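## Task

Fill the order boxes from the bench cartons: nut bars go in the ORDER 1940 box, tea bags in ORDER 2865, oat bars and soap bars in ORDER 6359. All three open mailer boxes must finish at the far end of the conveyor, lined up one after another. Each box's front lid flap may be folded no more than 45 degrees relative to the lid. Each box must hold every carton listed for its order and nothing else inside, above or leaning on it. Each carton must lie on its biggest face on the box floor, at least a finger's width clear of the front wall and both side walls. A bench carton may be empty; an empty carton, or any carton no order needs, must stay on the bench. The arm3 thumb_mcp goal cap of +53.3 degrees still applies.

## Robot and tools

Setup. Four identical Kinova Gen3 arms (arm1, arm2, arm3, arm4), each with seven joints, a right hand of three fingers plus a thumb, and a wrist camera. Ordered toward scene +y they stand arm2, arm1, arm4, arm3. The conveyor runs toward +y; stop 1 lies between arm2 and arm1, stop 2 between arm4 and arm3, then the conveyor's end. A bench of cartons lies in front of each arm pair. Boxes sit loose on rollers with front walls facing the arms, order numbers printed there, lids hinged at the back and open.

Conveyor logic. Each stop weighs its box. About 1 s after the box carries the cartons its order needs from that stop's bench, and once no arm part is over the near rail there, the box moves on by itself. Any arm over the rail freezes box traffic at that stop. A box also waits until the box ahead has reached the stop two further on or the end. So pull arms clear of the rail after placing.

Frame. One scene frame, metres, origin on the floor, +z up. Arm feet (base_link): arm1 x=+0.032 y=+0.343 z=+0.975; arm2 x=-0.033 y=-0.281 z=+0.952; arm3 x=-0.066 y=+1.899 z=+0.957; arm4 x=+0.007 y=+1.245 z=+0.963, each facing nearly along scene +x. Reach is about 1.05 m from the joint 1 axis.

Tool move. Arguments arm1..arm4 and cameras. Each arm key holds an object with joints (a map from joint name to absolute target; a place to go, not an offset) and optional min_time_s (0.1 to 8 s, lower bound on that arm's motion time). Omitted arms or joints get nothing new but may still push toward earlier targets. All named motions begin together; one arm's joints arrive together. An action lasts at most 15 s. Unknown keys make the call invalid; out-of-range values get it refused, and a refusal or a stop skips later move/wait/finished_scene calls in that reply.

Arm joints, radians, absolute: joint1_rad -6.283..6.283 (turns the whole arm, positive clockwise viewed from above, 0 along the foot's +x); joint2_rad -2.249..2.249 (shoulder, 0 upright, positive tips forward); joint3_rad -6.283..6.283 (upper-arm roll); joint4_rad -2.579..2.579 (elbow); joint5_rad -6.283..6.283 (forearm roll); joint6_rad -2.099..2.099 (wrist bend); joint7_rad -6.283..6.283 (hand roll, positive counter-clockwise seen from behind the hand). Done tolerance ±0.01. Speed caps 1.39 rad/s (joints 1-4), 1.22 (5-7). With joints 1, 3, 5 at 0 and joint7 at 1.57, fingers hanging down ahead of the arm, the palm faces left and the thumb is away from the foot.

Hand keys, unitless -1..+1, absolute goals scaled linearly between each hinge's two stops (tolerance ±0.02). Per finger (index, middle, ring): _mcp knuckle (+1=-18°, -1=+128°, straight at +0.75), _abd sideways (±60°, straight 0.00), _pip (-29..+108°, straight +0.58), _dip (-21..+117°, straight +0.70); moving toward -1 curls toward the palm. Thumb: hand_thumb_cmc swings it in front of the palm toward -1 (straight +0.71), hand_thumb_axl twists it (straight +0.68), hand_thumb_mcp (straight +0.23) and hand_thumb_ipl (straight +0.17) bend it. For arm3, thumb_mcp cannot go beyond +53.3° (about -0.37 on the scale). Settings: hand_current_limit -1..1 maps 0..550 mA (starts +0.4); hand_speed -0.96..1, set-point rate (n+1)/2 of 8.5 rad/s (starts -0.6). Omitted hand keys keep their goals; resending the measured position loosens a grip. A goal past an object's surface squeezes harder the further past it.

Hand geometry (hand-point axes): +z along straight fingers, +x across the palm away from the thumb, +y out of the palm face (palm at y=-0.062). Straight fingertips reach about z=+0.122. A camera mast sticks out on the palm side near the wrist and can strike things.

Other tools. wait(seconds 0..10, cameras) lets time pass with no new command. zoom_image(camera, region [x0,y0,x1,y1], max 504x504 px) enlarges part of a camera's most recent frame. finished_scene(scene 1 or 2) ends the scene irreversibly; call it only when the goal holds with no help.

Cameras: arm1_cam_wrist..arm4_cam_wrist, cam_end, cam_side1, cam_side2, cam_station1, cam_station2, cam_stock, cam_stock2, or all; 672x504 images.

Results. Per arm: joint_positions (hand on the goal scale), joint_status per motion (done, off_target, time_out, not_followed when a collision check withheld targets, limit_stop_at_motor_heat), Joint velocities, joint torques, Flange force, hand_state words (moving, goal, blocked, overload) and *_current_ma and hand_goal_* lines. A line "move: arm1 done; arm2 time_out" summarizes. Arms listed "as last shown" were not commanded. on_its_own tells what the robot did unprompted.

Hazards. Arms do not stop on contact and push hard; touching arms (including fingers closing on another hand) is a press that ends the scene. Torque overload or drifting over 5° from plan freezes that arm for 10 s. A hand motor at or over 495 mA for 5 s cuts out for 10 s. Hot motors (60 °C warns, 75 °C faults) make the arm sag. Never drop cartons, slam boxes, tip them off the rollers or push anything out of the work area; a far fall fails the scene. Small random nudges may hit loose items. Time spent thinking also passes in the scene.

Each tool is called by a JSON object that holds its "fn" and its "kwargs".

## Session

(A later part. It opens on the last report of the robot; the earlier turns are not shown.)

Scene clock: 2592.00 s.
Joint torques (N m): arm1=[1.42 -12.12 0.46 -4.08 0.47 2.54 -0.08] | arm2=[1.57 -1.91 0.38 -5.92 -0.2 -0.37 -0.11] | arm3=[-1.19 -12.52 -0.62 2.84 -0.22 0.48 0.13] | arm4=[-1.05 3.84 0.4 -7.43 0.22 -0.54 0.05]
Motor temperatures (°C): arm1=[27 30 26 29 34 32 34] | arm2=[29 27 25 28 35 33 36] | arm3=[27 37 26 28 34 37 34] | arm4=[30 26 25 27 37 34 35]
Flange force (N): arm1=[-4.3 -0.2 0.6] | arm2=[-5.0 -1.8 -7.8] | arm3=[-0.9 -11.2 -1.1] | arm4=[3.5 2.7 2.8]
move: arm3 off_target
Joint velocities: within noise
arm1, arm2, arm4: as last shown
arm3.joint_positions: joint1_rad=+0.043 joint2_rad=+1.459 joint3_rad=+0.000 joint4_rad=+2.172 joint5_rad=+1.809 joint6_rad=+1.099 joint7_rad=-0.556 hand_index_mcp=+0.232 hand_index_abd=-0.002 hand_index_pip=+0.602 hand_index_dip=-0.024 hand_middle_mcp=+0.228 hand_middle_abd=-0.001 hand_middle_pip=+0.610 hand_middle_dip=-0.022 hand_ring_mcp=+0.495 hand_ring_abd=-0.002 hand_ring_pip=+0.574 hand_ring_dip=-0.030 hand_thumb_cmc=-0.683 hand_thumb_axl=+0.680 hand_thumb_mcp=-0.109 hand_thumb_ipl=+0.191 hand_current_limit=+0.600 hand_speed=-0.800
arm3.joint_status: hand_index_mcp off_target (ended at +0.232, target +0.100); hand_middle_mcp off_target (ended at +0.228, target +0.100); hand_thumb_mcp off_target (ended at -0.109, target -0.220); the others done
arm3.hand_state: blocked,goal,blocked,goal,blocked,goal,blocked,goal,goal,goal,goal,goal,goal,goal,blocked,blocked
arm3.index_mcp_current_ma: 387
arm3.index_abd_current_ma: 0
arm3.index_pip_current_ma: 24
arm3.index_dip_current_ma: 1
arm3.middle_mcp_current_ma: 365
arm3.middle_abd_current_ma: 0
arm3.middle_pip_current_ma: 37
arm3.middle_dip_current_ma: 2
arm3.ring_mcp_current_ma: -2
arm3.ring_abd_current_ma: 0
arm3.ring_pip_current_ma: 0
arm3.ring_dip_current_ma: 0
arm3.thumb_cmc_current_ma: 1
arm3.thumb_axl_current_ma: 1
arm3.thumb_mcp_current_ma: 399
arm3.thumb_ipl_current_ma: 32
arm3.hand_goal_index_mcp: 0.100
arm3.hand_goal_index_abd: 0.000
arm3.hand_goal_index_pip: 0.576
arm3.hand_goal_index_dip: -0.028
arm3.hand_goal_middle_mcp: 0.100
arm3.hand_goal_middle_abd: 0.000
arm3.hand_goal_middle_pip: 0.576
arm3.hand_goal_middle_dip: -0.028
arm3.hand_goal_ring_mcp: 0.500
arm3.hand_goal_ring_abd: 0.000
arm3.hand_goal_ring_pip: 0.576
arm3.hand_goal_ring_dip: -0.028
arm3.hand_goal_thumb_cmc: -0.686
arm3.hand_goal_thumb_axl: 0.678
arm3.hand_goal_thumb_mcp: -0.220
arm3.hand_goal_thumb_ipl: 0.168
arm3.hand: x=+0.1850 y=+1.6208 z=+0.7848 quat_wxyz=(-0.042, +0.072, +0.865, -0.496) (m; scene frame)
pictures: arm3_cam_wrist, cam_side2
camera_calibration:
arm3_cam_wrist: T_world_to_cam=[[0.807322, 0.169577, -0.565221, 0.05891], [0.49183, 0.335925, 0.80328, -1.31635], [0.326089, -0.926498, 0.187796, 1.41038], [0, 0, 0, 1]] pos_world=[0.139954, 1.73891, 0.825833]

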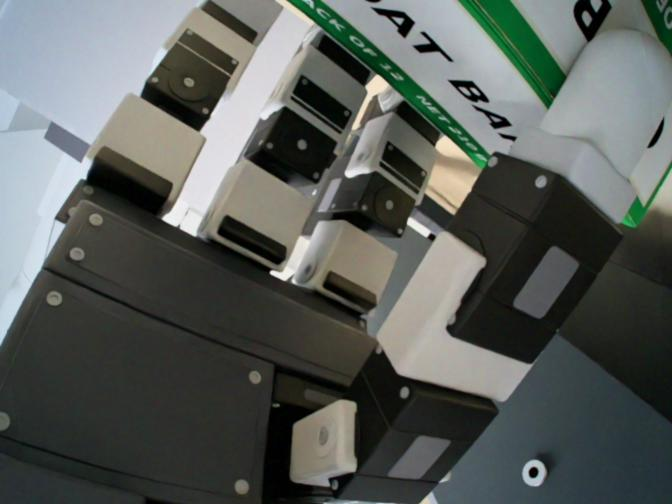

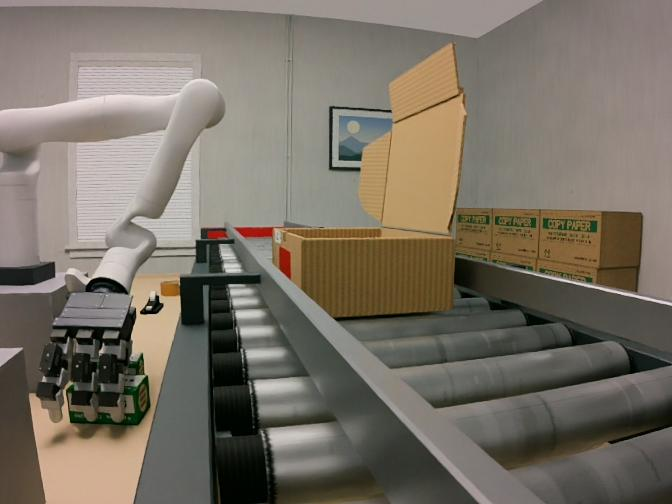

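{"fn": "move", "kwargs": {"arm3": {"joints":{"joint1_rad":0.04281,"joint2_rad":1.24006,"joint4_rad":2.31987,"joint5_rad":1.77273,"joint6_rad":1.08333,"joint7_rad":-0.47752},"min_time_s":3}, "arm1": {"joints":{"joint1_rad":0.63436,"joint2_rad":1.40262,"joint4_rad":2.44502,"joint5_rad":2.22617,"joint6_rad":1.42751,"joint7_rad":-0.636},"min_time_s":4}, "cameras": ["cam_side1","cam_side2","cam_station1","cam_stock","arm1_cam_wrist"]}}

{"fn": "zoom_image", "kwargs": {"camera": "cam_side1", "region": [470, 260, 650, 460]}}

{"fn": "zoom_image", "kwargs": {"camera": "cam_station1", "region": [260, 320, 480, 460]}}

{"fn": "zoom_image", "kwargs": {"camera": "cam_side2", "region": [10, 270, 190, 470]}}

Scene clock: 2690.87 s.
Joint torques (N m): arm1=[1.4 -15.56 2.21 5.07 -1.71 2.26 -0.04] | arm2=[1.64 -1.89 0.27 -6.01 -0.21 -0.29 -0.16] | arm3=[-0.48 -14.05 2.21 3.36 -1.32 2.51 -0.04] | arm4=[-1.07 3.79 0.37 -7.4 0.21 -0.51 0]
Motor temperatures (°C): arm1=[27 29 26 29 34 32 34] | arm2=[29 27 24 28 35 33 36] | arm3=[27 37 26 28 34 37 34] | arm4=[30 26 25 27 37 34 35]
Flange force (N): arm1=[-1.6 3.4 0.8] | arm2=[-4.7 -2.3 -7.2] | arm3=[-0.9 -4.4 0.7] | arm4=[3.4 2.5 2.8]
move: arm1 done; arm3 done
Joint velocities: within noise
arm1.joint_positions: joint1_rad=+0.634 joint2_rad=+1.403 joint3_rad=+0.000 joint4_rad=+2.445 joint5_rad=+2.226 joint6_rad=+1.427 joint7_rad=-0.636 hand_index_mcp=+0.416 hand_index_abd=+0.003 hand_index_pip=+0.577 hand_index_dip=-0.024 hand_middle_mcp=+0.415 hand_middle_abd=+0.000 hand_middle_pip=+0.578 hand_middle_dip=-0.025 hand_ring_mcp=+0.495 hand_ring_abd=+0.003 hand_ring_pip=+0.573 hand_ring_dip=-0.030 hand_thumb_cmc=-0.685 hand_thumb_axl=+0.676 hand_thumb_mcp=+0.107 hand_thumb_ipl=+0.169 hand_current_limit=+0.600 hand_speed=-0.600
arm1.joint_status: all done
arm1.hand_state: goal,goal,goal,goal,goal,goal,goal,goal,goal,goal,goal,goal,goal,goal,goal,goal
arm1.index_mcp_current_ma: -7
arm1.index_abd_current_ma: 3
arm1.index_pip_current_ma: 1
arm1.index_dip_current_ma: 5
arm1.middle_mcp_current_ma: -8
arm1.middle_abd_current_ma: 0
arm1.middle_pip_current_ma: 2
arm1.middle_dip_current_ma: 4
arm1.ring_mcp_current_ma: -7
arm1.ring_abd_current_ma: 4
arm1.ring_pip_current_ma: -3
arm1.ring_dip_current_ma: -3
arm1.thumb_cmc_current_ma: 1
arm1.thumb_axl_current_ma: -3
arm1.thumb_mcp_current_ma: -11
arm1.thumb_ipl_current_ma: 2
arm1.hand_goal_index_mcp: 0.420
arm1.hand_goal_index_abd: 0.000
arm1.hand_goal_index_pip: 0.576
arm1.hand_goal_index_dip: -0.028
arm1.hand_goal_middle_mcp: 0.420
arm1.hand_goal_middle_abd: 0.000
arm1.hand_goal_middle_pip: 0.576
arm1.hand_goal_middle_dip: -0.028
arm1.hand_goal_ring_mcp: 0.500
arm1.hand_goal_ring_abd: 0.000
arm1.hand_goal_ring_pip: 0.576
arm1.hand_goal_ring_dip: -0.028
arm1.hand_goal_thumb_cmc: -0.686
arm1.hand_goal_thumb_axl: 0.678
arm1.hand_goal_thumb_mcp: 0.112
arm1.hand_goal_thumb_ipl: 0.168
arm1.hand: x=+0.1869 y=-0.0119 z=+0.8649 quat_wxyz=(-0.037, +0.059, +0.864, -0.498) (m; scene frame)
arm2, arm4: as last shown
arm3.joint_positions: joint1_rad=+0.043 joint2_rad=+1.240 joint3_rad=+0.000 joint4_rad=+2.320 joint5_rad=+1.773 joint6_rad=+1.083 joint7_rad=-0.478 hand_index_mcp=+0.214 hand_index_abd=-0.001 hand_index_pip=+0.609 hand_index_dip=-0.006 hand_middle_mcp=+0.203 hand_middle_abd=-0.001 hand_middle_pip=+0.616 hand_middle_dip=-0.006 hand_ring_mcp=+0.494 hand_ring_abd=-0.002 hand_ring_pip=+0.574 hand_ring_dip=-0.030 hand_thumb_cmc=-0.683 hand_thumb_axl=+0.680 hand_thumb_mcp=-0.109 hand_thumb_ipl=+0.200 hand_current_limit=+0.600 hand_speed=-0.800
arm3.joint_status: all done
arm3.hand_state: blocked,goal,blocked,blocked,blocked,goal,blocked,blocked,goal,goal,goal,goal,goal,goal,blocked,blocked
arm3.index_mcp_current_ma: 301
arm3.index_abd_current_ma: 0
arm3.index_pip_current_ma: 35
arm3.index_dip_current_ma: 18
arm3.middle_mcp_current_ma: 256
arm3.middle_abd_current_ma: 0
arm3.middle_pip_current_ma: 48
arm3.middle_dip_current_ma: 18
arm3.ring_mcp_current_ma: -2
arm3.ring_abd_current_ma: 0
arm3.ring_pip_current_ma: 0
arm3.ring_dip_current_ma: 0
arm3.thumb_cmc_current_ma: 1
arm3.thumb_axl_current_ma: 1
arm3.thumb_mcp_current_ma: 399
arm3.thumb_ipl_current_ma: 55
arm3.hand_goal_index_mcp: 0.100
arm3.hand_goal_index_abd: 0.000
arm3.hand_goal_index_pip: 0.576
arm3.hand_goal_index_dip: -0.028
arm3.hand_goal_middle_mcp: 0.100
arm3.hand_goal_middle_abd: 0.000
arm3.hand_goal_middle_pip: 0.576
arm3.hand_goal_middle_dip: -0.028
arm3.hand_goal_ring_mcp: 0.500
arm3.hand_goal_ring_abd: 0.000
arm3.hand_goal_ring_pip: 0.576
arm3.hand_goal_ring_dip: -0.028
arm3.hand_goal_thumb_cmc: -0.686
arm3.hand_goal_thumb_axl: 0.678
arm3.hand_goal_thumb_mcp: -0.220
arm3.hand_goal_thumb_ipl: 0.168
arm3.on_its_own: hand_middle_mcp moved -0.025 toward your old target +0.100
arm3.hand: x=+0.1851 y=+1.6203 z=+0.8647 quat_wxyz=(-0.042, +0.072, +0.865, -0.496) (m; scene frame)
pictures: arm1_cam_wrist, cam_side1, cam_side2, cam_station1, cam_stock
camera_calibration:
arm1_cam_wrist: T_world_to_cam=[[0.818297, 0.161771, -0.551561, 0.364745], [0.478947, 0.338652, 0.809892, -0.83675], [0.317805, -0.926901, 0.199638, -0.124662], [0, 0, 0, 1]] pos_world=[0.141907, 0.108812, 0.903743]

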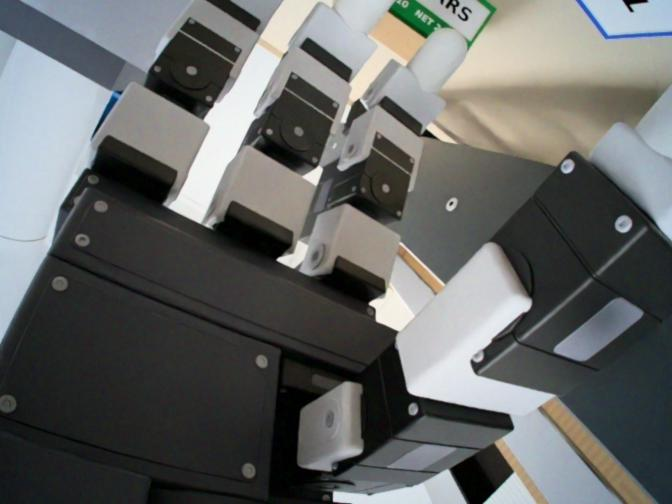

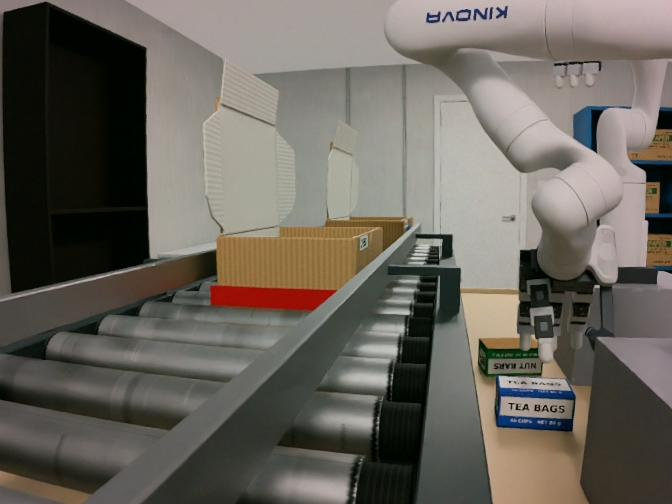

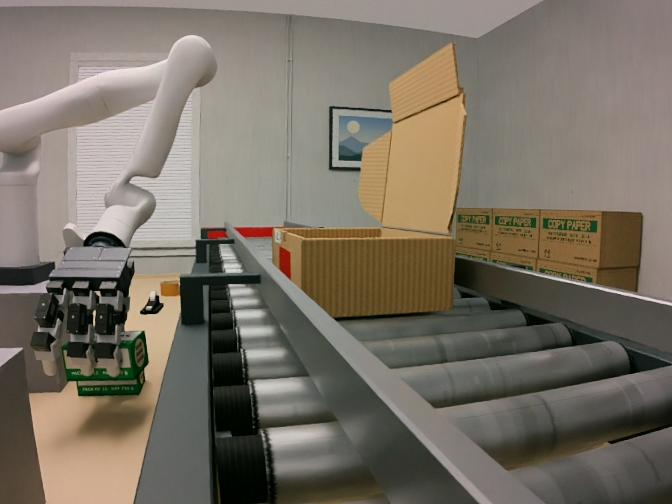

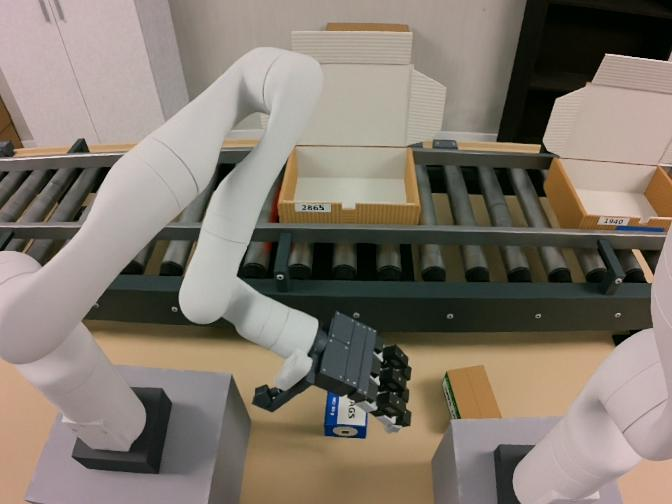

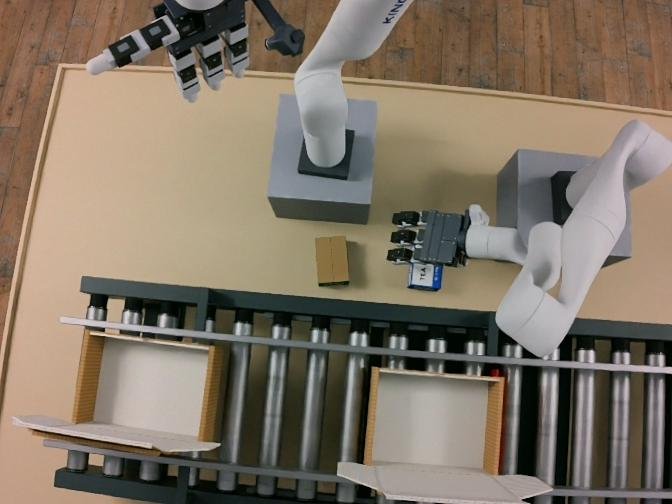

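Scaled by 2.520.

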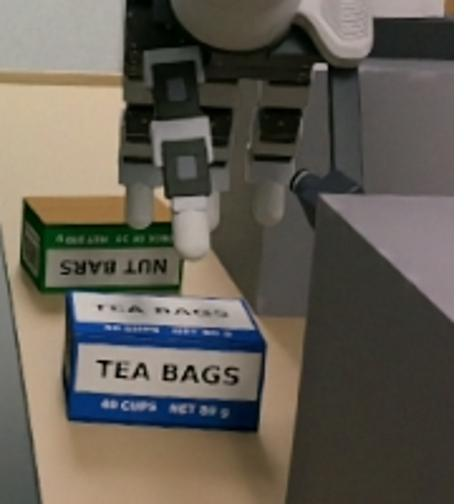

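Scaled by 2.291.

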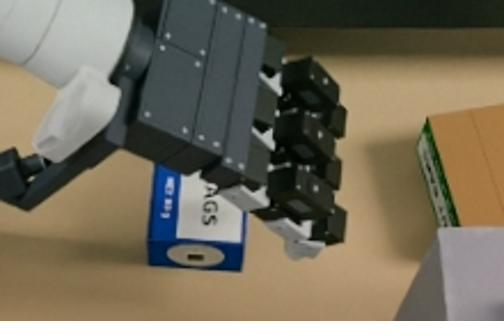

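Scaled by 2.520.

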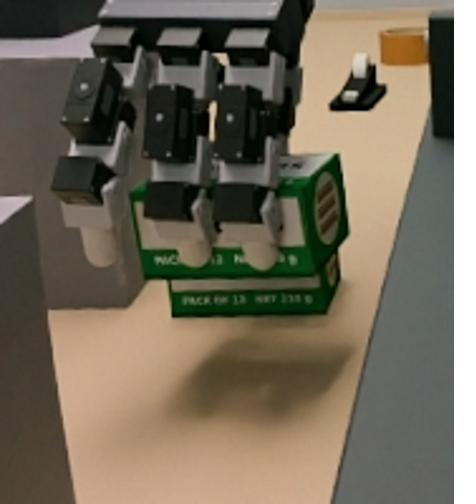

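{"fn": "move", "kwargs": {"arm3": {"joints":{"joint1_rad":0.422,"joint2_rad":0.297,"joint4_rad":2.356,"joint5_rad":1.841,"joint6_rad":0.835,"joint7_rad":0.55},"min_time_s":4}, "arm1": {"joints":{"joint1_rad":0.64589,"joint2_rad":1.59865,"joint4_rad":2.2601,"joint5_rad":2.23542,"joint6_rad":1.44032,"joint7_rad":-0.64019},"min_time_s":3.5}, "cameras": ["cam_side1","cam_side2","cam_station1","arm3_cam_wrist","arm1_cam_wrist"]}}

{"fn": "zoom_image", "kwargs": {"camera": "cam_side1", "region": [470, 260, 650, 460]}}

{"fn": "zoom_image", "kwargs": {"camera": "cam_station1", "region": [260, 320, 480, 460]}}

Scene clock: 2764.70 s.
Joint torques (N m): arm1=[1.43 -15.71 2.18 5.12 -1.74 2.21 -0.05] | arm2=[1.63 -1.87 0.28 -6.05 -0.21 -0.37 -0.15] | arm3=[-0.54 -10.61 -0.1 -6.28 0.95 2.46 0.1] | arm4=[-1.09 3.81 0.39 -7.4 0.26 -0.52 0.02]
Motor temperatures (°C): arm1=[27 28 26 29 34 32 34] | arm2=[29 27 24 28 35 33 36] | arm3=[27 38 26 28 34 37 34] | arm4=[30 26 25 27 37 34 35]
Flange force (N): arm1=[-1.1 3.2 1.3] | arm2=[-4.6 -2.2 -7.2] | arm3=[4.5 -0.8 -0.1] | arm4=[3.4 2.7 2.8]
move: arm1 done; arm3 done
Joint velocities: within noise
arm1.joint_positions: joint1_rad=+0.646 joint2_rad=+1.599 joint3_rad=+0.000 joint4_rad=+2.260 joint5_rad=+2.235 joint6_rad=+1.440 joint7_rad=-0.640 hand_index_mcp=+0.416 hand_index_abd=+0.003 hand_index_pip=+0.577 hand_index_dip=-0.024 hand_middle_mcp=+0.415 hand_middle_abd=+0.000 hand_middle_pip=+0.578 hand_middle_dip=-0.025 hand_ring_mcp=+0.495 hand_ring_abd=+0.003 hand_ring_pip=+0.573 hand_ring_dip=-0.030 hand_thumb_cmc=-0.685 hand_thumb_axl=+0.676 hand_thumb_mcp=+0.107 hand_thumb_ipl=+0.169 hand_current_limit=+0.600 hand_speed=-0.600
arm1.joint_status: all done
arm1.hand_state: goal,goal,goal,goal,goal,goal,goal,goal,goal,goal,goal,goal,goal,goal,goal,goal
arm1.index_mcp_current_ma: -7
arm1.index_abd_current_ma: 3
arm1.index_pip_current_ma: 1
arm1.index_dip_current_ma: 5
arm1.middle_mcp_current_ma: -8
arm1.middle_abd_current_ma: 0
arm1.middle_pip_current_ma: 2
arm1.middle_dip_current_ma: 4
arm1.ring_mcp_current_ma: -7
arm1.ring_abd_current_ma: 4
arm1.ring_pip_current_ma: -3
arm1.ring_dip_current_ma: -3
arm1.thumb_cmc_current_ma: 1
arm1.thumb_axl_current_ma: -3
arm1.thumb_mcp_current_ma: -11
arm1.thumb_ipl_current_ma: 2
arm1.hand_goal_index_mcp: 0.420
arm1.hand_goal_index_abd: 0.000
arm1.hand_goal_index_pip: 0.576
arm1.hand_goal_index_dip: -0.028
arm1.hand_goal_middle_mcp: 0.420
arm1.hand_goal_middle_abd: 0.000
arm1.hand_goal_middle_pip: 0.576
arm1.hand_goal_middle_dip: -0.028
arm1.hand_goal_ring_mcp: 0.500
arm1.hand_goal_ring_abd: 0.000
arm1.hand_goal_ring_pip: 0.576
arm1.hand_goal_ring_dip: -0.028
arm1.hand_goal_thumb_cmc: -0.686
arm1.hand_goal_thumb_axl: 0.678
arm1.hand_goal_thumb_mcp: 0.112
arm1.hand_goal_thumb_ipl: 0.168
arm1.hand: x=+0.1876 y=-0.0154 z=+0.7850 quat_wxyz=(-0.037, +0.059, +0.864, -0.498) (m; scene frame)
arm2, arm4: as last shown
arm3.joint_positions: joint1_rad=+0.422 joint2_rad=+0.297 joint3_rad=+0.000 joint4_rad=+2.356 joint5_rad=+1.841 joint6_rad=+0.835 joint7_rad=+0.550 hand_index_mcp=+0.213 hand_index_abd=-0.001 hand_index_pip=+0.609 hand_index_dip=-0.006 hand_middle_mcp=+0.203 hand_middle_abd=-0.001 hand_middle_pip=+0.616 hand_middle_dip=-0.006 hand_ring_mcp=+0.494 hand_ring_abd=-0.002 hand_ring_pip=+0.574 hand_ring_dip=-0.030 hand_thumb_cmc=-0.683 hand_thumb_axl=+0.680 hand_thumb_mcp=-0.109 hand_thumb_ipl=+0.200 hand_current_limit=+0.600 hand_speed=-0.800
arm3.joint_status: all done
arm3.hand_state: blocked,goal,blocked,blocked,blocked,goal,blocked,blocked,goal,goal,goal,goal,goal,goal,blocked,blocked
arm3.index_mcp_current_ma: 300
arm3.index_abd_current_ma: 0
arm3.index_pip_current_ma: 36
arm3.index_dip_current_ma: 18
arm3.middle_mcp_current_ma: 256
arm3.middle_abd_current_ma: 0
arm3.middle_pip_current_ma: 49
arm3.middle_dip_current_ma: 18
arm3.ring_mcp_current_ma: -2
arm3.ring_abd_current_ma: 0
arm3.ring_pip_current_ma: 0
arm3.ring_dip_current_ma: 0
arm3.thumb_cmc_current_ma: 1
arm3.thumb_axl_current_ma: 1
arm3.thumb_mcp_current_ma: 399
arm3.thumb_ipl_current_ma: 55
arm3.hand_goal_index_mcp: 0.100
arm3.hand_goal_index_abd: 0.000
arm3.hand_goal_index_pip: 0.576
arm3.hand_goal_index_dip: -0.028
arm3.hand_goal_middle_mcp: 0.100
arm3.hand_goal_middle_abd: 0.000
arm3.hand_goal_middle_pip: 0.576
arm3.hand_goal_middle_dip: -0.028
arm3.hand_goal_ring_mcp: 0.500
arm3.hand_goal_ring_abd: 0.000
arm3.hand_goal_ring_pip: 0.576
arm3.hand_goal_ring_dip: -0.028
arm3.hand_goal_thumb_cmc: -0.686
arm3.hand_goal_thumb_axl: 0.678
arm3.hand_goal_thumb_mcp: -0.220
arm3.hand_goal_thumb_ipl: 0.168
arm3.hand: x=+0.2002 y=+1.5281 z=+1.1398 quat_wxyz=(+0.022, -0.038, +0.867, -0.497) (m; scene frame)
pictures: arm1_cam_wrist, arm3_cam_wrist, cam_side1, cam_side2, cam_station1
camera_calibration:
arm1_cam_wrist: T_world_to_cam=[[0.818307, 0.161714, -0.551563, 0.320675], [0.478934, 0.33873, 0.809867, -0.771175], [0.317798, -0.926882, 0.199734, -0.112258], [0, 0, 0, 1]] pos_world=[0.142607, 0.105312, 0.823843]
arm3_cam_wrist: T_world_to_cam=[[0.739202, 0.367704, -0.564246, -0.0271452], [0.390367, 0.448785, 0.803869, -1.73068], [0.548812, -0.814485, 0.188204, 1.03661], [0, 0, 0, 1]] pos_world=[0.126763, 1.63099, 1.18083]

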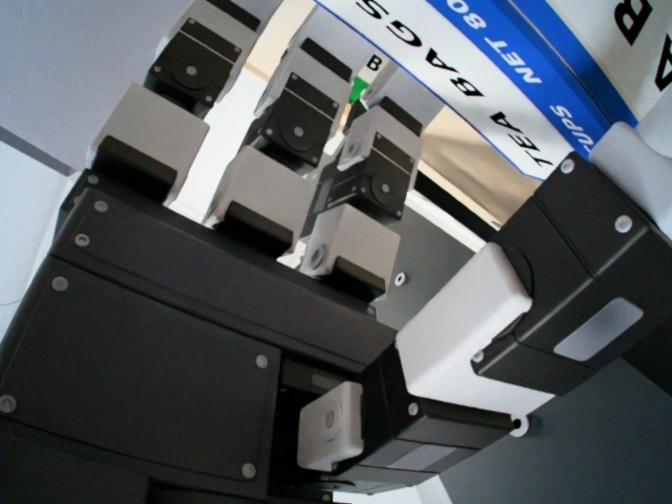

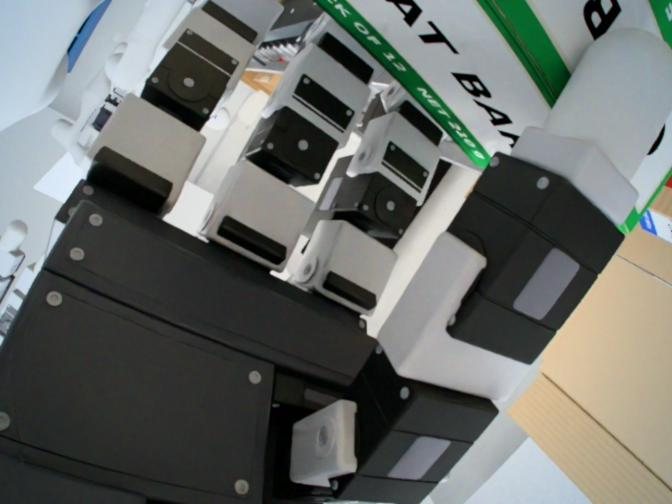

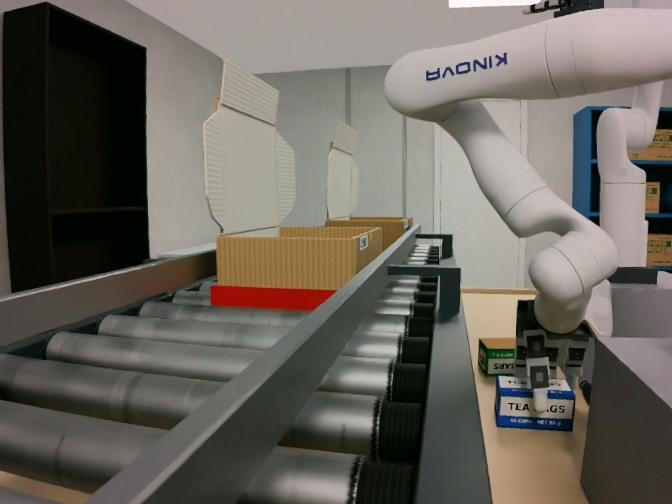

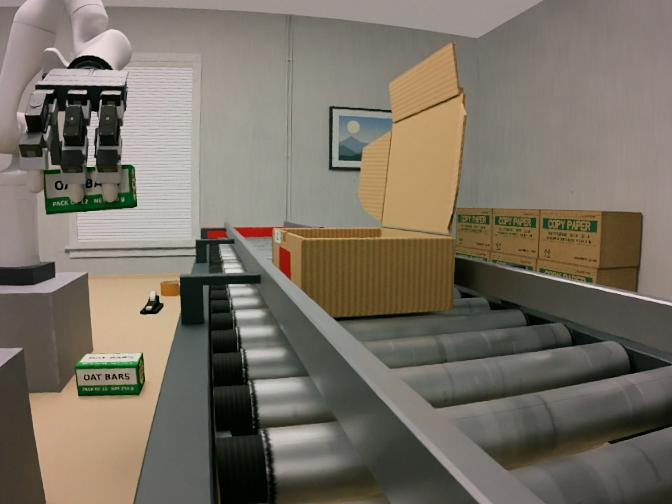

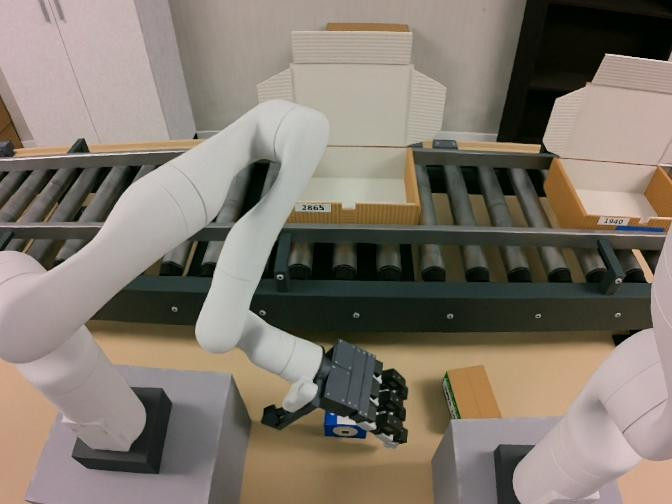

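Scaled by 2.520.

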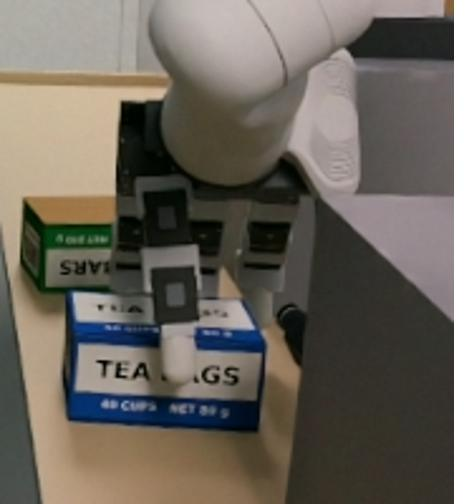

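Scaled by 2.291.

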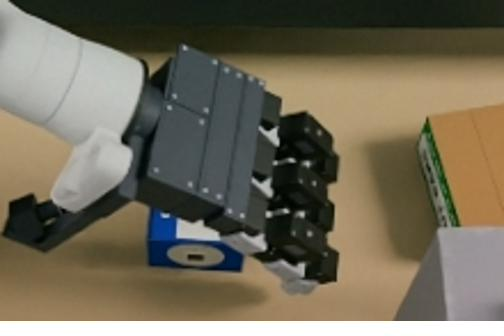

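{"fn": "move", "kwargs": {"arm3": {"joints":{"joint1_rad":0.06899,"joint2_rad":0.93347,"joint4_rad":1.05441,"joint5_rad":1.13225,"joint6_rad":1.23505,"joint7_rad":1.2724,"hand_ring_mcp":0.95,"hand_ring_dip":0.696},"min_time_s":5}, "arm1": {"joints":{"hand_index_mcp":0.1,"hand_middle_mcp":0.1,"hand_thumb_mcp":-0.22,"hand_speed":-0.8}}, "cameras": ["cam_side1","cam_side2","cam_station2","cam_stock2","arm3_cam_wrist","arm1_cam_wrist"]}}

{"fn": "zoom_image", "kwargs": {"camera": "cam_station2", "region": [200, 90, 460, 260]}}

{"fn": "zoom_image", "kwargs": {"camera": "cam_stock2", "region": [140, 300, 380, 504]}}

{"fn": "zoom_image", "kwargs": {"camera": "cam_side1", "region": [470, 260, 650, 460]}}

Scene clock: 2797.33 s.
Joint torques (N m): arm1=[1.19 -13.9 0.71 5.13 -0.84 1.01 0.04] | arm2=[1.55 -1.86 0.37 -6.03 -0.22 -0.38 -0.21] | arm3=[-0.57 -23.36 1.66 -9.17 2.56 0.92 0.05] | arm4=[-1.06 3.81 0.37 -7.38 0.22 -0.55 0.01]
Motor temperatures (°C): arm1=[27 28 26 29 34 32 34] | arm2=[29 27 24 28 35 33 36] | arm3=[27 38 26 28 34 37 34] | arm4=[30 26 25 27 37 34 35]
Flange force (N): arm1=[-1.4 -1.0 -0.1] | arm2=[-4.6 -2.1 -7.4] | arm3=[7.4 0.7 -0.3] | arm4=[3.5 2.5 2.6]
move: arm1 off_target; arm3 off_target
Joint velocities: within noise
arm1.joint_positions: joint1_rad=+0.646 joint2_rad=+1.599 joint3_rad=+0.000 joint4_rad=+2.260 joint5_rad=+2.235 joint6_rad=+1.440 joint7_rad=-0.640 hand_index_mcp=+0.186 hand_index_abd=+0.002 hand_index_pip=+0.594 hand_index_dip=-0.024 hand_middle_mcp=+0.207 hand_middle_abd=+0.000 hand_middle_pip=+0.601 hand_middle_dip=-0.024 hand_ring_mcp=+0.495 hand_ring_abd=+0.003 hand_ring_pip=+0.573 hand_ring_dip=-0.030 hand_thumb_cmc=-0.684 hand_thumb_axl=+0.677 hand_thumb_mcp=-0.061 hand_thumb_ipl=+0.186 hand_current_limit=+0.600 hand_speed=-0.800
arm1.joint_status: hand_index_mcp off_target (ended at +0.186, target +0.100); hand_middle_mcp off_target (ended at +0.207, target +0.100); hand_thumb_mcp off_target (ended at -0.061, target -0.220); the others done
arm1.hand_state: blocked,goal,goal,goal,blocked,goal,blocked,goal,goal,goal,goal,goal,goal,goal,blocked,goal
arm1.index_mcp_current_ma: 317
arm1.index_abd_current_ma: 3
arm1.index_pip_current_ma: 38
arm1.index_dip_current_ma: 5
arm1.middle_mcp_current_ma: 417
arm1.middle_abd_current_ma: 0
arm1.middle_pip_current_ma: 61
arm1.middle_dip_current_ma: 6
arm1.ring_mcp_current_ma: -8
arm1.ring_abd_current_ma: 4
arm1.ring_pip_current_ma: -3
arm1.ring_dip_current_ma: -3
arm1.thumb_cmc_current_ma: 2
arm1.thumb_axl_current_ma: -1
arm1.thumb_mcp_current_ma: 440
arm1.thumb_ipl_current_ma: 56
arm1.hand_goal_index_mcp: 0.100
arm1.hand_goal_index_abd: 0.000
arm1.hand_goal_index_pip: 0.576
arm1.hand_goal_index_dip: -0.028
arm1.hand_goal_middle_mcp: 0.100
arm1.hand_goal_middle_abd: 0.000
arm1.hand_goal_middle_pip: 0.576
arm1.hand_goal_middle_dip: -0.028
arm1.hand_goal_ring_mcp: 0.500
arm1.hand_goal_ring_abd: 0.000
arm1.hand_goal_ring_pip: 0.576
arm1.hand_goal_ring_dip: -0.028
arm1.hand_goal_thumb_cmc: -0.686
arm1.hand_goal_thumb_axl: 0.678
arm1.hand_goal_thumb_mcp: -0.220
arm1.hand_goal_thumb_ipl: 0.168
arm1.hand: x=+0.1876 y=-0.0154 z=+0.7850 quat_wxyz=(-0.037, +0.059, +0.864, -0.498) (m; scene frame)
arm2, arm4: as last shown
arm3.joint_positions: joint1_rad=+0.069 joint2_rad=+0.933 joint3_rad=+0.000 joint4_rad=+1.054 joint5_rad=+1.132 joint6_rad=+1.235 joint7_rad=+1.272 hand_index_mcp=+0.212 hand_index_abd=-0.001 hand_index_pip=+0.610 hand_index_dip=-0.006 hand_middle_mcp=+0.202 hand_middle_abd=-0.001 hand_middle_pip=+0.616 hand_middle_dip=-0.006 hand_ring_mcp=+0.925 hand_ring_abd=-0.002 hand_ring_pip=+0.574 hand_ring_dip=+0.693 hand_thumb_cmc=-0.683 hand_thumb_axl=+0.680 hand_thumb_mcp=-0.109 hand_thumb_ipl=+0.201 hand_current_limit=+0.600 hand_speed=-0.800
arm3.joint_status: hand_ring_mcp off_target (ended at +0.925, target +0.950); the others done
arm3.hand_state: blocked,goal,blocked,blocked,blocked,goal,blocked,blocked,blocked,goal,goal,goal,goal,goal,blocked,blocked
arm3.index_mcp_current_ma: 295
arm3.index_abd_current_ma: 0
arm3.index_pip_current_ma: 36
arm3.index_dip_current_ma: 19
arm3.middle_mcp_current_ma: 252
arm3.middle_abd_current_ma: 0
arm3.middle_pip_current_ma: 49
arm3.middle_dip_current_ma: 18
arm3.ring_mcp_current_ma: -25
arm3.ring_abd_current_ma: 0
arm3.ring_pip_current_ma: 0
arm3.ring_dip_current_ma: -1
arm3.thumb_cmc_current_ma: 1
arm3.thumb_axl_current_ma: 1
arm3.thumb_mcp_current_ma: 399
arm3.thumb_ipl_current_ma: 58
arm3.hand_goal_index_mcp: 0.100
arm3.hand_goal_index_abd: 0.000
arm3.hand_goal_index_pip: 0.576
arm3.hand_goal_index_dip: -0.028
arm3.hand_goal_middle_mcp: 0.100
arm3.hand_goal_middle_abd: 0.000
arm3.hand_goal_middle_pip: 0.576
arm3.hand_goal_middle_dip: -0.028
arm3.hand_goal_ring_mcp: 0.950
arm3.hand_goal_ring_abd: 0.000
arm3.hand_goal_ring_pip: 0.576
arm3.hand_goal_ring_dip: 0.696
arm3.hand_goal_thumb_cmc: -0.686
arm3.hand_goal_thumb_axl: 0.678
arm3.hand_goal_thumb_mcp: -0.220
arm3.hand_goal_thumb_ipl: 0.168
arm3.hand: x=+0.5710 y=+1.5556 z=+1.1380 quat_wxyz=(+0.000, -0.001, +0.868, -0.497) (m; scene frame)
pictures: arm1_cam_wrist, arm3_cam_wrist, cam_side1, cam_side2, cam_station2, cam_stock2
camera_calibration:
arm1_cam_wrist: T_world_to_cam=[[0.818281, 0.161695, -0.551607, 0.320717], [0.478979, 0.338739, 0.809836, -0.771158], [0.317798, -0.926882, 0.199735, -0.112258], [0, 0, 0, 1]] pos_world=[0.142607, 0.105312, 0.823843]
arm3_cam_wrist: T_world_to_cam=[[0.768339, 0.302018, -0.564306, -0.226828], [0.428082, 0.412954, 0.803875, -1.85214], [0.475817, -0.859217, 0.188, 0.967327], [0, 0, 0, 1]] pos_world=[0.506879, 1.6645, 1.17903]

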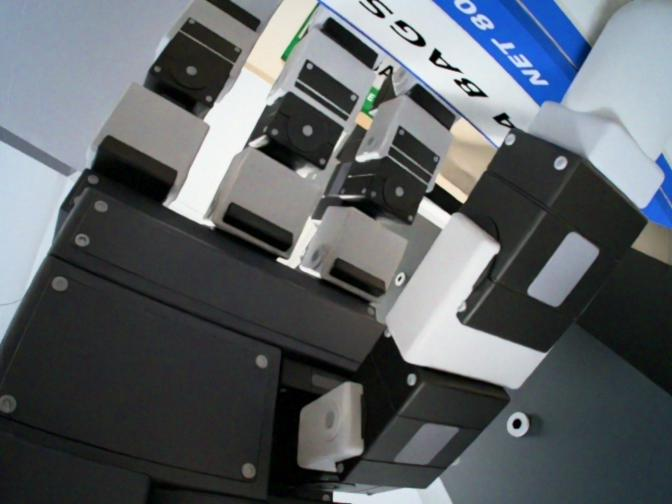

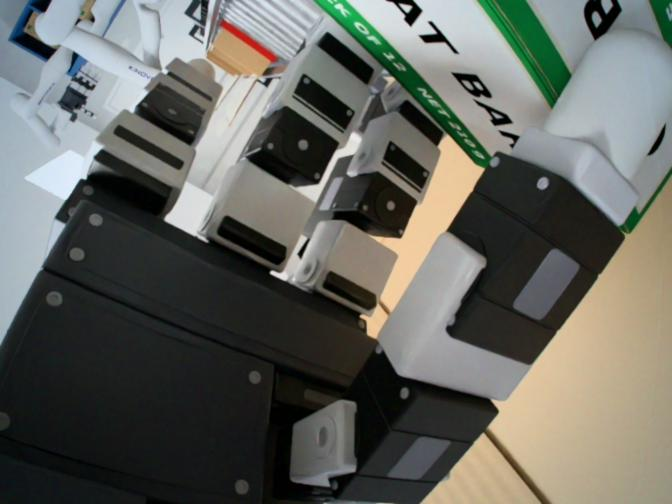

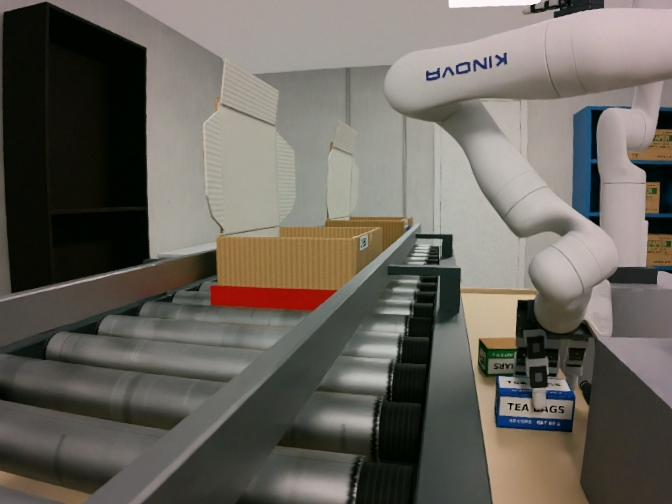

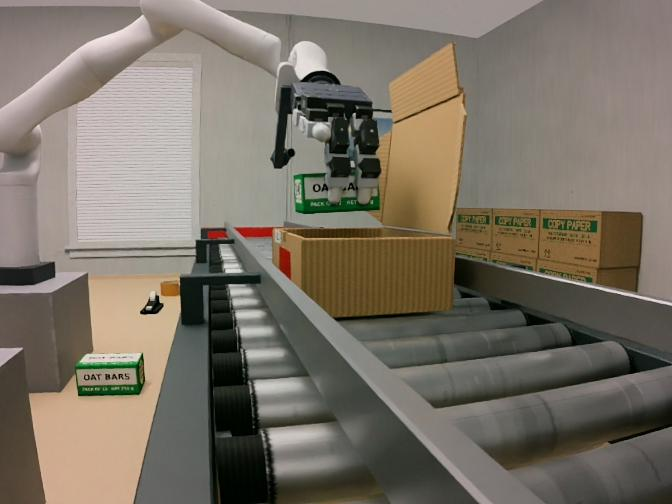

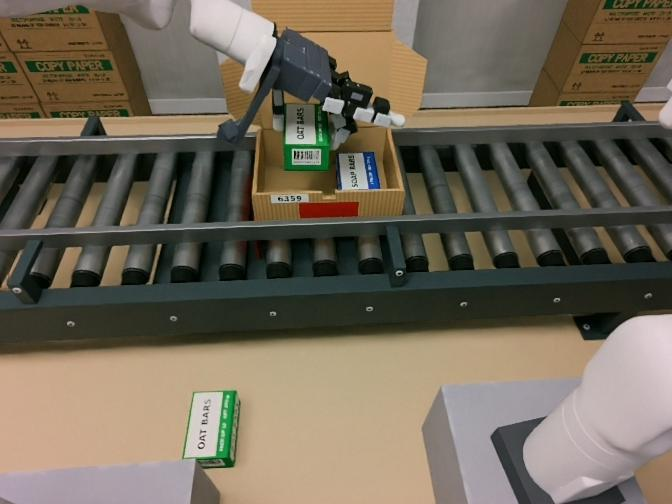

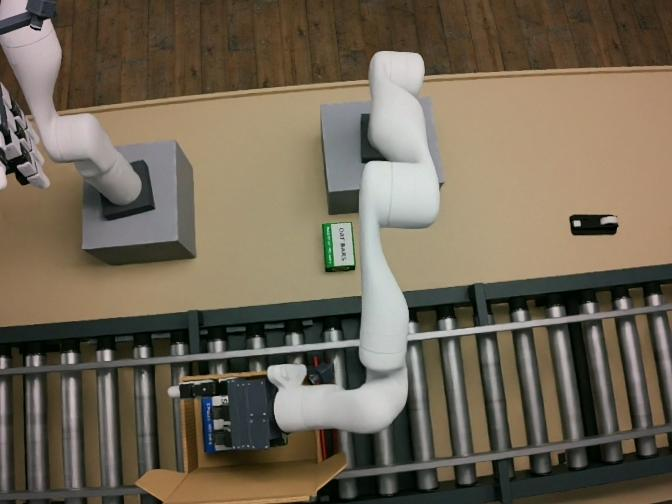

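Scaled by 1.938.

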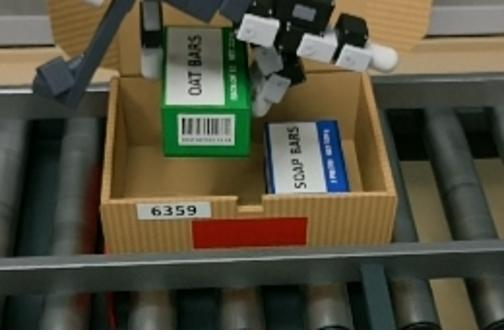

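Scaled by 2.100.

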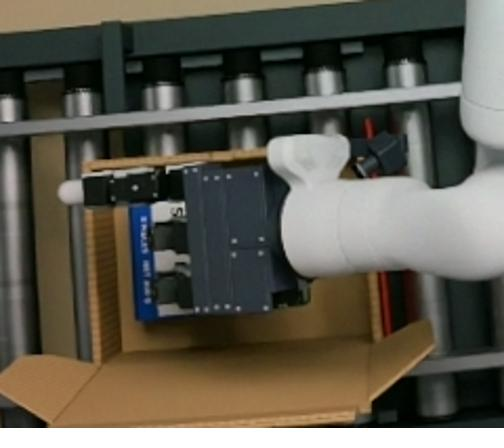

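Scaled by 2.520.

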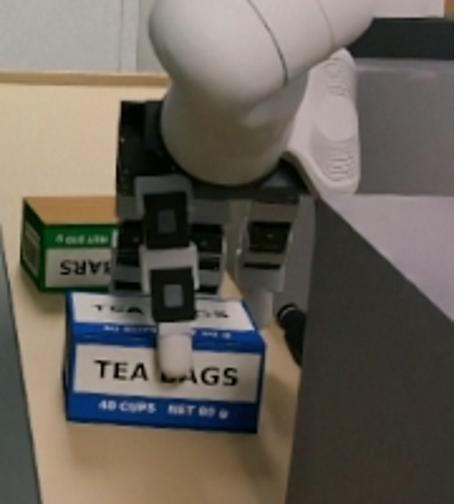

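{"fn": "move", "kwargs": {"arm3": {"joints":{"joint1_rad":0.06899,"joint2_rad":1.03608,"joint4_rad":1.1113,"joint5_rad":1.18871,"joint6_rad":1.17131,"joint7_rad":1.11572},"min_time_s":3}, "arm1": {"joints":{"joint1_rad":0.64589,"joint2_rad":1.39525,"joint4_rad":2.43728,"joint5_rad":2.23263,"joint6_rad":1.42419,"joint7_rad":-0.61942},"min_time_s":3}, "cameras": ["cam_side1","cam_side2","cam_station2","cam_stock2","arm1_cam_wrist"]}}

{"fn": "zoom_image", "kwargs": {"camera": "cam_station2", "region": [200, 90, 460, 260]}}

{"fn": "zoom_image", "kwargs": {"camera": "cam_stock2", "region": [140, 300, 380, 504]}}

{"fn": "zoom_image", "kwargs": {"camera": "cam_side1", "region": [470, 260, 650, 460]}}

{"fn": "zoom_image", "kwargs": {"camera": "cam_side2", "region": [250, 100, 480, 330]}}

Scene clock: 2830.23 s.
Joint torques (N m): arm1=[1.43 -15.99 2.33 5.12 -1.82 2.48 -0.09] | arm2=[1.59 -1.89 0.21 -6 -0.21 -0.34 -0.13] | arm3=[-0.6 -23.77 1.83 -8.36 2.3 1.41 0.1] | arm4=[-1.07 3.78 0.36 -7.42 0.23 -0.53 0.01]
Motor temperatures (°C): arm1=[27 28 26 29 34 32 34] | arm2=[29 27 24 28 35 33 36] | arm3=[27 38 26 29 34 37 34] | arm4=[30 26 25 27 37 34 35]
Flange force (N): arm1=[-1.9 4.2 1.7] | arm2=[-4.6 -2.4 -7.3] | arm3=[6.7 -0.2 -0.4] | arm4=[3.4 2.5 2.8]
move: arm1 done; arm3 done
Joint velocities: within noise
arm1.joint_positions: joint1_rad=+0.646 joint2_rad=+1.395 joint3_rad=+0.000 joint4_rad=+2.437 joint5_rad=+2.233 joint6_rad=+1.424 joint7_rad=-0.619 hand_index_mcp=+0.174 hand_index_abd=+0.002 hand_index_pip=+0.598 hand_index_dip=-0.009 hand_middle_mcp=+0.194 hand_middle_abd=+0.000 hand_middle_pip=+0.607 hand_middle_dip=-0.011 hand_ring_mcp=+0.495 hand_ring_abd=+0.003 hand_ring_pip=+0.573 hand_ring_dip=-0.030 hand_thumb_cmc=-0.683 hand_thumb_axl=+0.678 hand_thumb_mcp=-0.061 hand_thumb_ipl=+0.190 hand_current_limit=+0.600 hand_speed=-0.800
arm1.joint_status: all done
arm1.hand_state: blocked,goal,blocked,goal,blocked,goal,blocked,goal,goal,goal,goal,goal,goal,goal,blocked,blocked
arm1.index_mcp_current_ma: 260
arm1.index_abd_current_ma: 3
arm1.index_pip_current_ma: 52
arm1.index_dip_current_ma: 42
arm1.middle_mcp_current_ma: 352
arm1.middle_abd_current_ma: 0
arm1.middle_pip_current_ma: 79
arm1.middle_dip_current_ma: 37
arm1.ring_mcp_current_ma: -8
arm1.ring_abd_current_ma: 4
arm1.ring_pip_current_ma: -3
arm1.ring_dip_current_ma: -3
arm1.thumb_cmc_current_ma: 4
arm1.thumb_axl_current_ma: 0
arm1.thumb_mcp_current_ma: 440
arm1.thumb_ipl_current_ma: 75
arm1.hand_goal_index_mcp: 0.100
arm1.hand_goal_index_abd: 0.000
arm1.hand_goal_index_pip: 0.576
arm1.hand_goal_index_dip: -0.028
arm1.hand_goal_middle_mcp: 0.100
arm1.hand_goal_middle_abd: 0.000
arm1.hand_goal_middle_pip: 0.576
arm1.hand_goal_middle_dip: -0.028
arm1.hand_goal_ring_mcp: 0.500
arm1.hand_goal_ring_abd: 0.000
arm1.hand_goal_ring_pip: 0.576
arm1.hand_goal_ring_dip: -0.028
arm1.hand_goal_thumb_cmc: -0.686
arm1.hand_goal_thumb_axl: 0.678
arm1.hand_goal_thumb_mcp: -0.220
arm1.hand_goal_thumb_ipl: 0.168
arm1.hand: x=+0.1880 y=-0.0155 z=+0.8649 quat_wxyz=(-0.037, +0.059, +0.864, -0.498) (m; scene frame)
arm2, arm4: as last shown
arm3.joint_positions: joint1_rad=+0.069 joint2_rad=+1.036 joint3_rad=+0.000 joint4_rad=+1.111 joint5_rad=+1.189 joint6_rad=+1.171 joint7_rad=+1.116 hand_index_mcp=+0.212 hand_index_abd=-0.001 hand_index_pip=+0.610 hand_index_dip=-0.006 hand_middle_mcp=+0.202 hand_middle_abd=-0.001 hand_middle_pip=+0.616 hand_middle_dip=-0.006 hand_ring_mcp=+0.925 hand_ring_abd=-0.002 hand_ring_pip=+0.574 hand_ring_dip=+0.693 hand_thumb_cmc=-0.683 hand_thumb_axl=+0.680 hand_thumb_mcp=-0.109 hand_thumb_ipl=+0.201 hand_current_limit=+0.600 hand_speed=-0.800
arm3.joint_status: all done
arm3.hand_state: blocked,goal,blocked,blocked,blocked,goal,blocked,blocked,blocked,goal,goal,goal,goal,goal,blocked,blocked
arm3.index_mcp_current_ma: 295
arm3.index_abd_current_ma: 0
arm3.index_pip_current_ma: 36
arm3.index_dip_current_ma: 19
arm3.middle_mcp_current_ma: 252
arm3.middle_abd_current_ma: 0
arm3.middle_pip_current_ma: 49
arm3.middle_dip_current_ma: 18
arm3.ring_mcp_current_ma: -25
arm3.ring_abd_current_ma: 0
arm3.ring_pip_current_ma: 0
arm3.ring_dip_current_ma: -1
arm3.thumb_cmc_current_ma: 1
arm3.thumb_axl_current_ma: 1
arm3.thumb_mcp_current_ma: 399
arm3.thumb_ipl_current_ma: 58
arm3.hand_goal_index_mcp: 0.100
arm3.hand_goal_index_abd: 0.000
arm3.hand_goal_index_pip: 0.576
arm3.hand_goal_index_dip: -0.028
arm3.hand_goal_middle_mcp: 0.100
arm3.hand_goal_middle_abd: 0.000
arm3.hand_goal_middle_pip: 0.576
arm3.hand_goal_middle_dip: -0.028
arm3.hand_goal_ring_mcp: 0.950
arm3.hand_goal_ring_abd: 0.000
arm3.hand_goal_ring_pip: 0.576
arm3.hand_goal_ring_dip: 0.696
arm3.hand_goal_thumb_cmc: -0.686
arm3.hand_goal_thumb_axl: 0.678
arm3.hand_goal_thumb_mcp: -0.220
arm3.hand_goal_thumb_ipl: 0.168
arm3.hand: x=+0.5710 y=+1.5561 z=+1.0580 quat_wxyz=(+0.000, -0.001, +0.868, -0.497) (m; scene frame)
pictures: arm1_cam_wrist, cam_side1, cam_side2, cam_station2, cam_stock2
camera_calibration:
arm1_cam_wrist: T_world_to_cam=[[0.818372, 0.161667, -0.551481, 0.364355], [0.478883, 0.338671, 0.809922, -0.836077], [0.317709, -0.926912, 0.199739, -0.128425], [0, 0, 0, 1]] pos_world=[0.143007, 0.105212, 0.903743]

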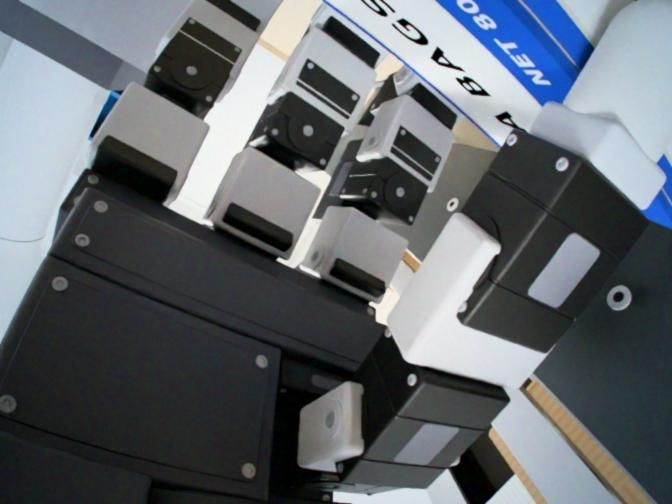

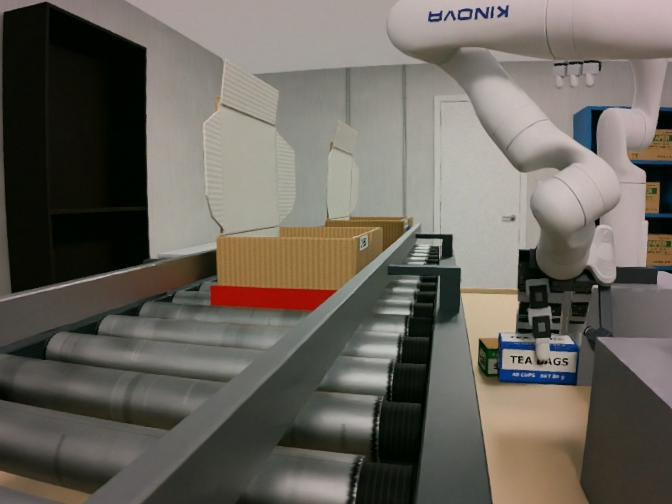

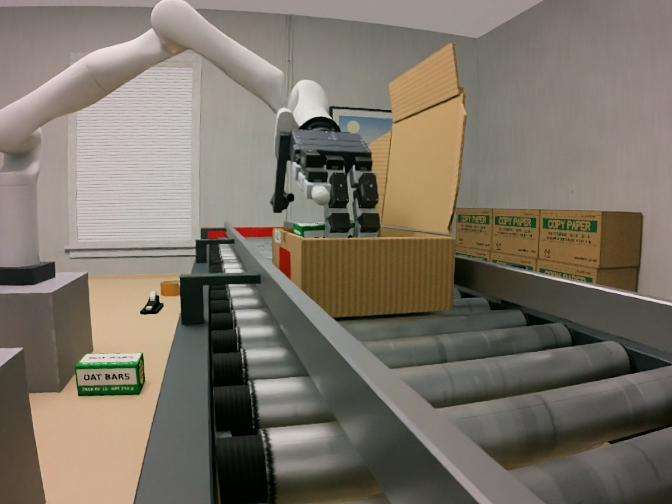

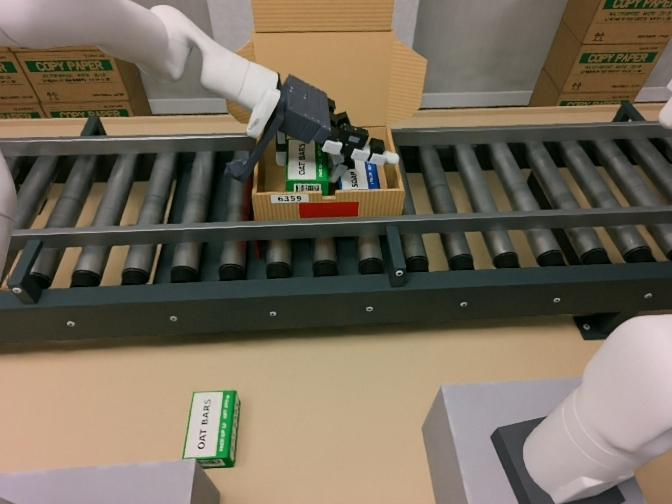

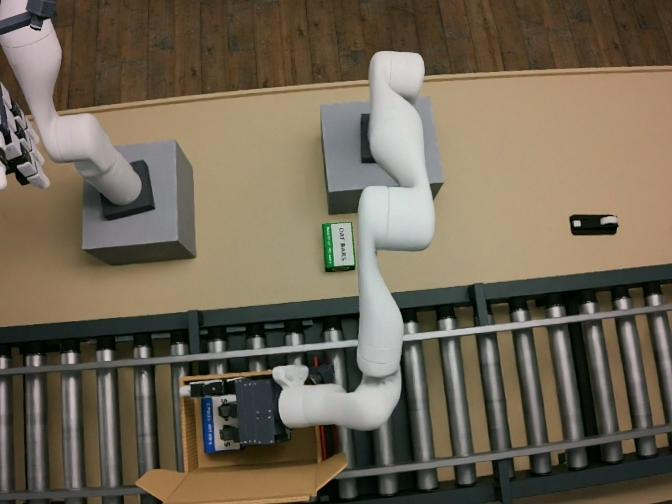

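Scaled by 1.938.

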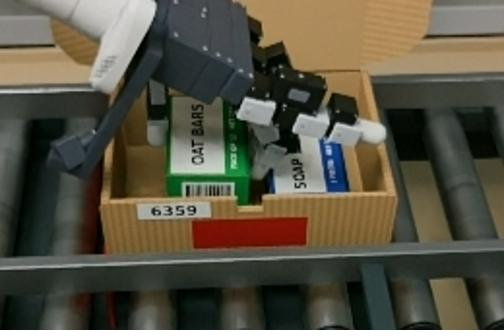

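Scaled by 2.100.

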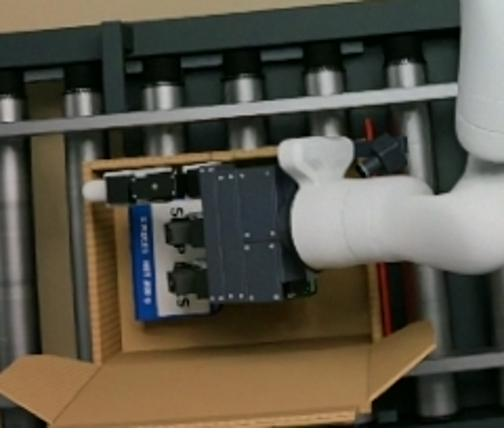

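Scaled by 2.520.

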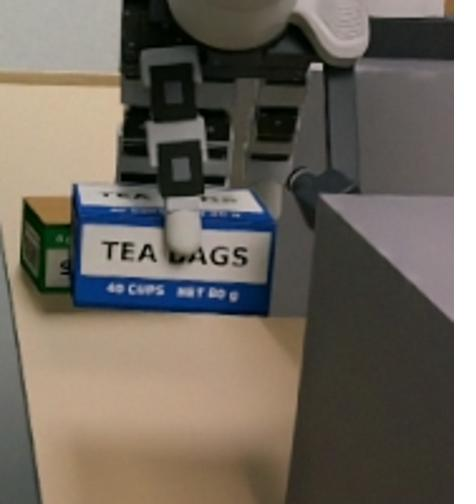

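Scaled by 2.191.

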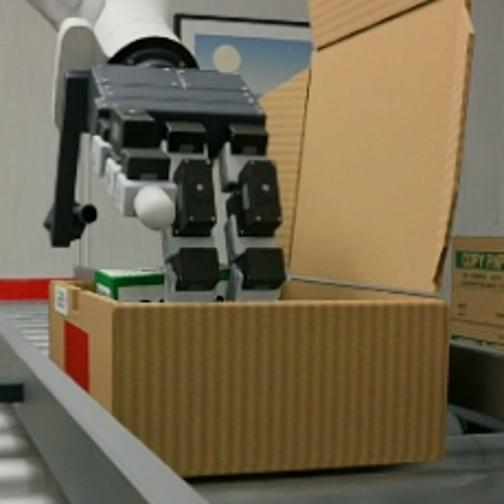

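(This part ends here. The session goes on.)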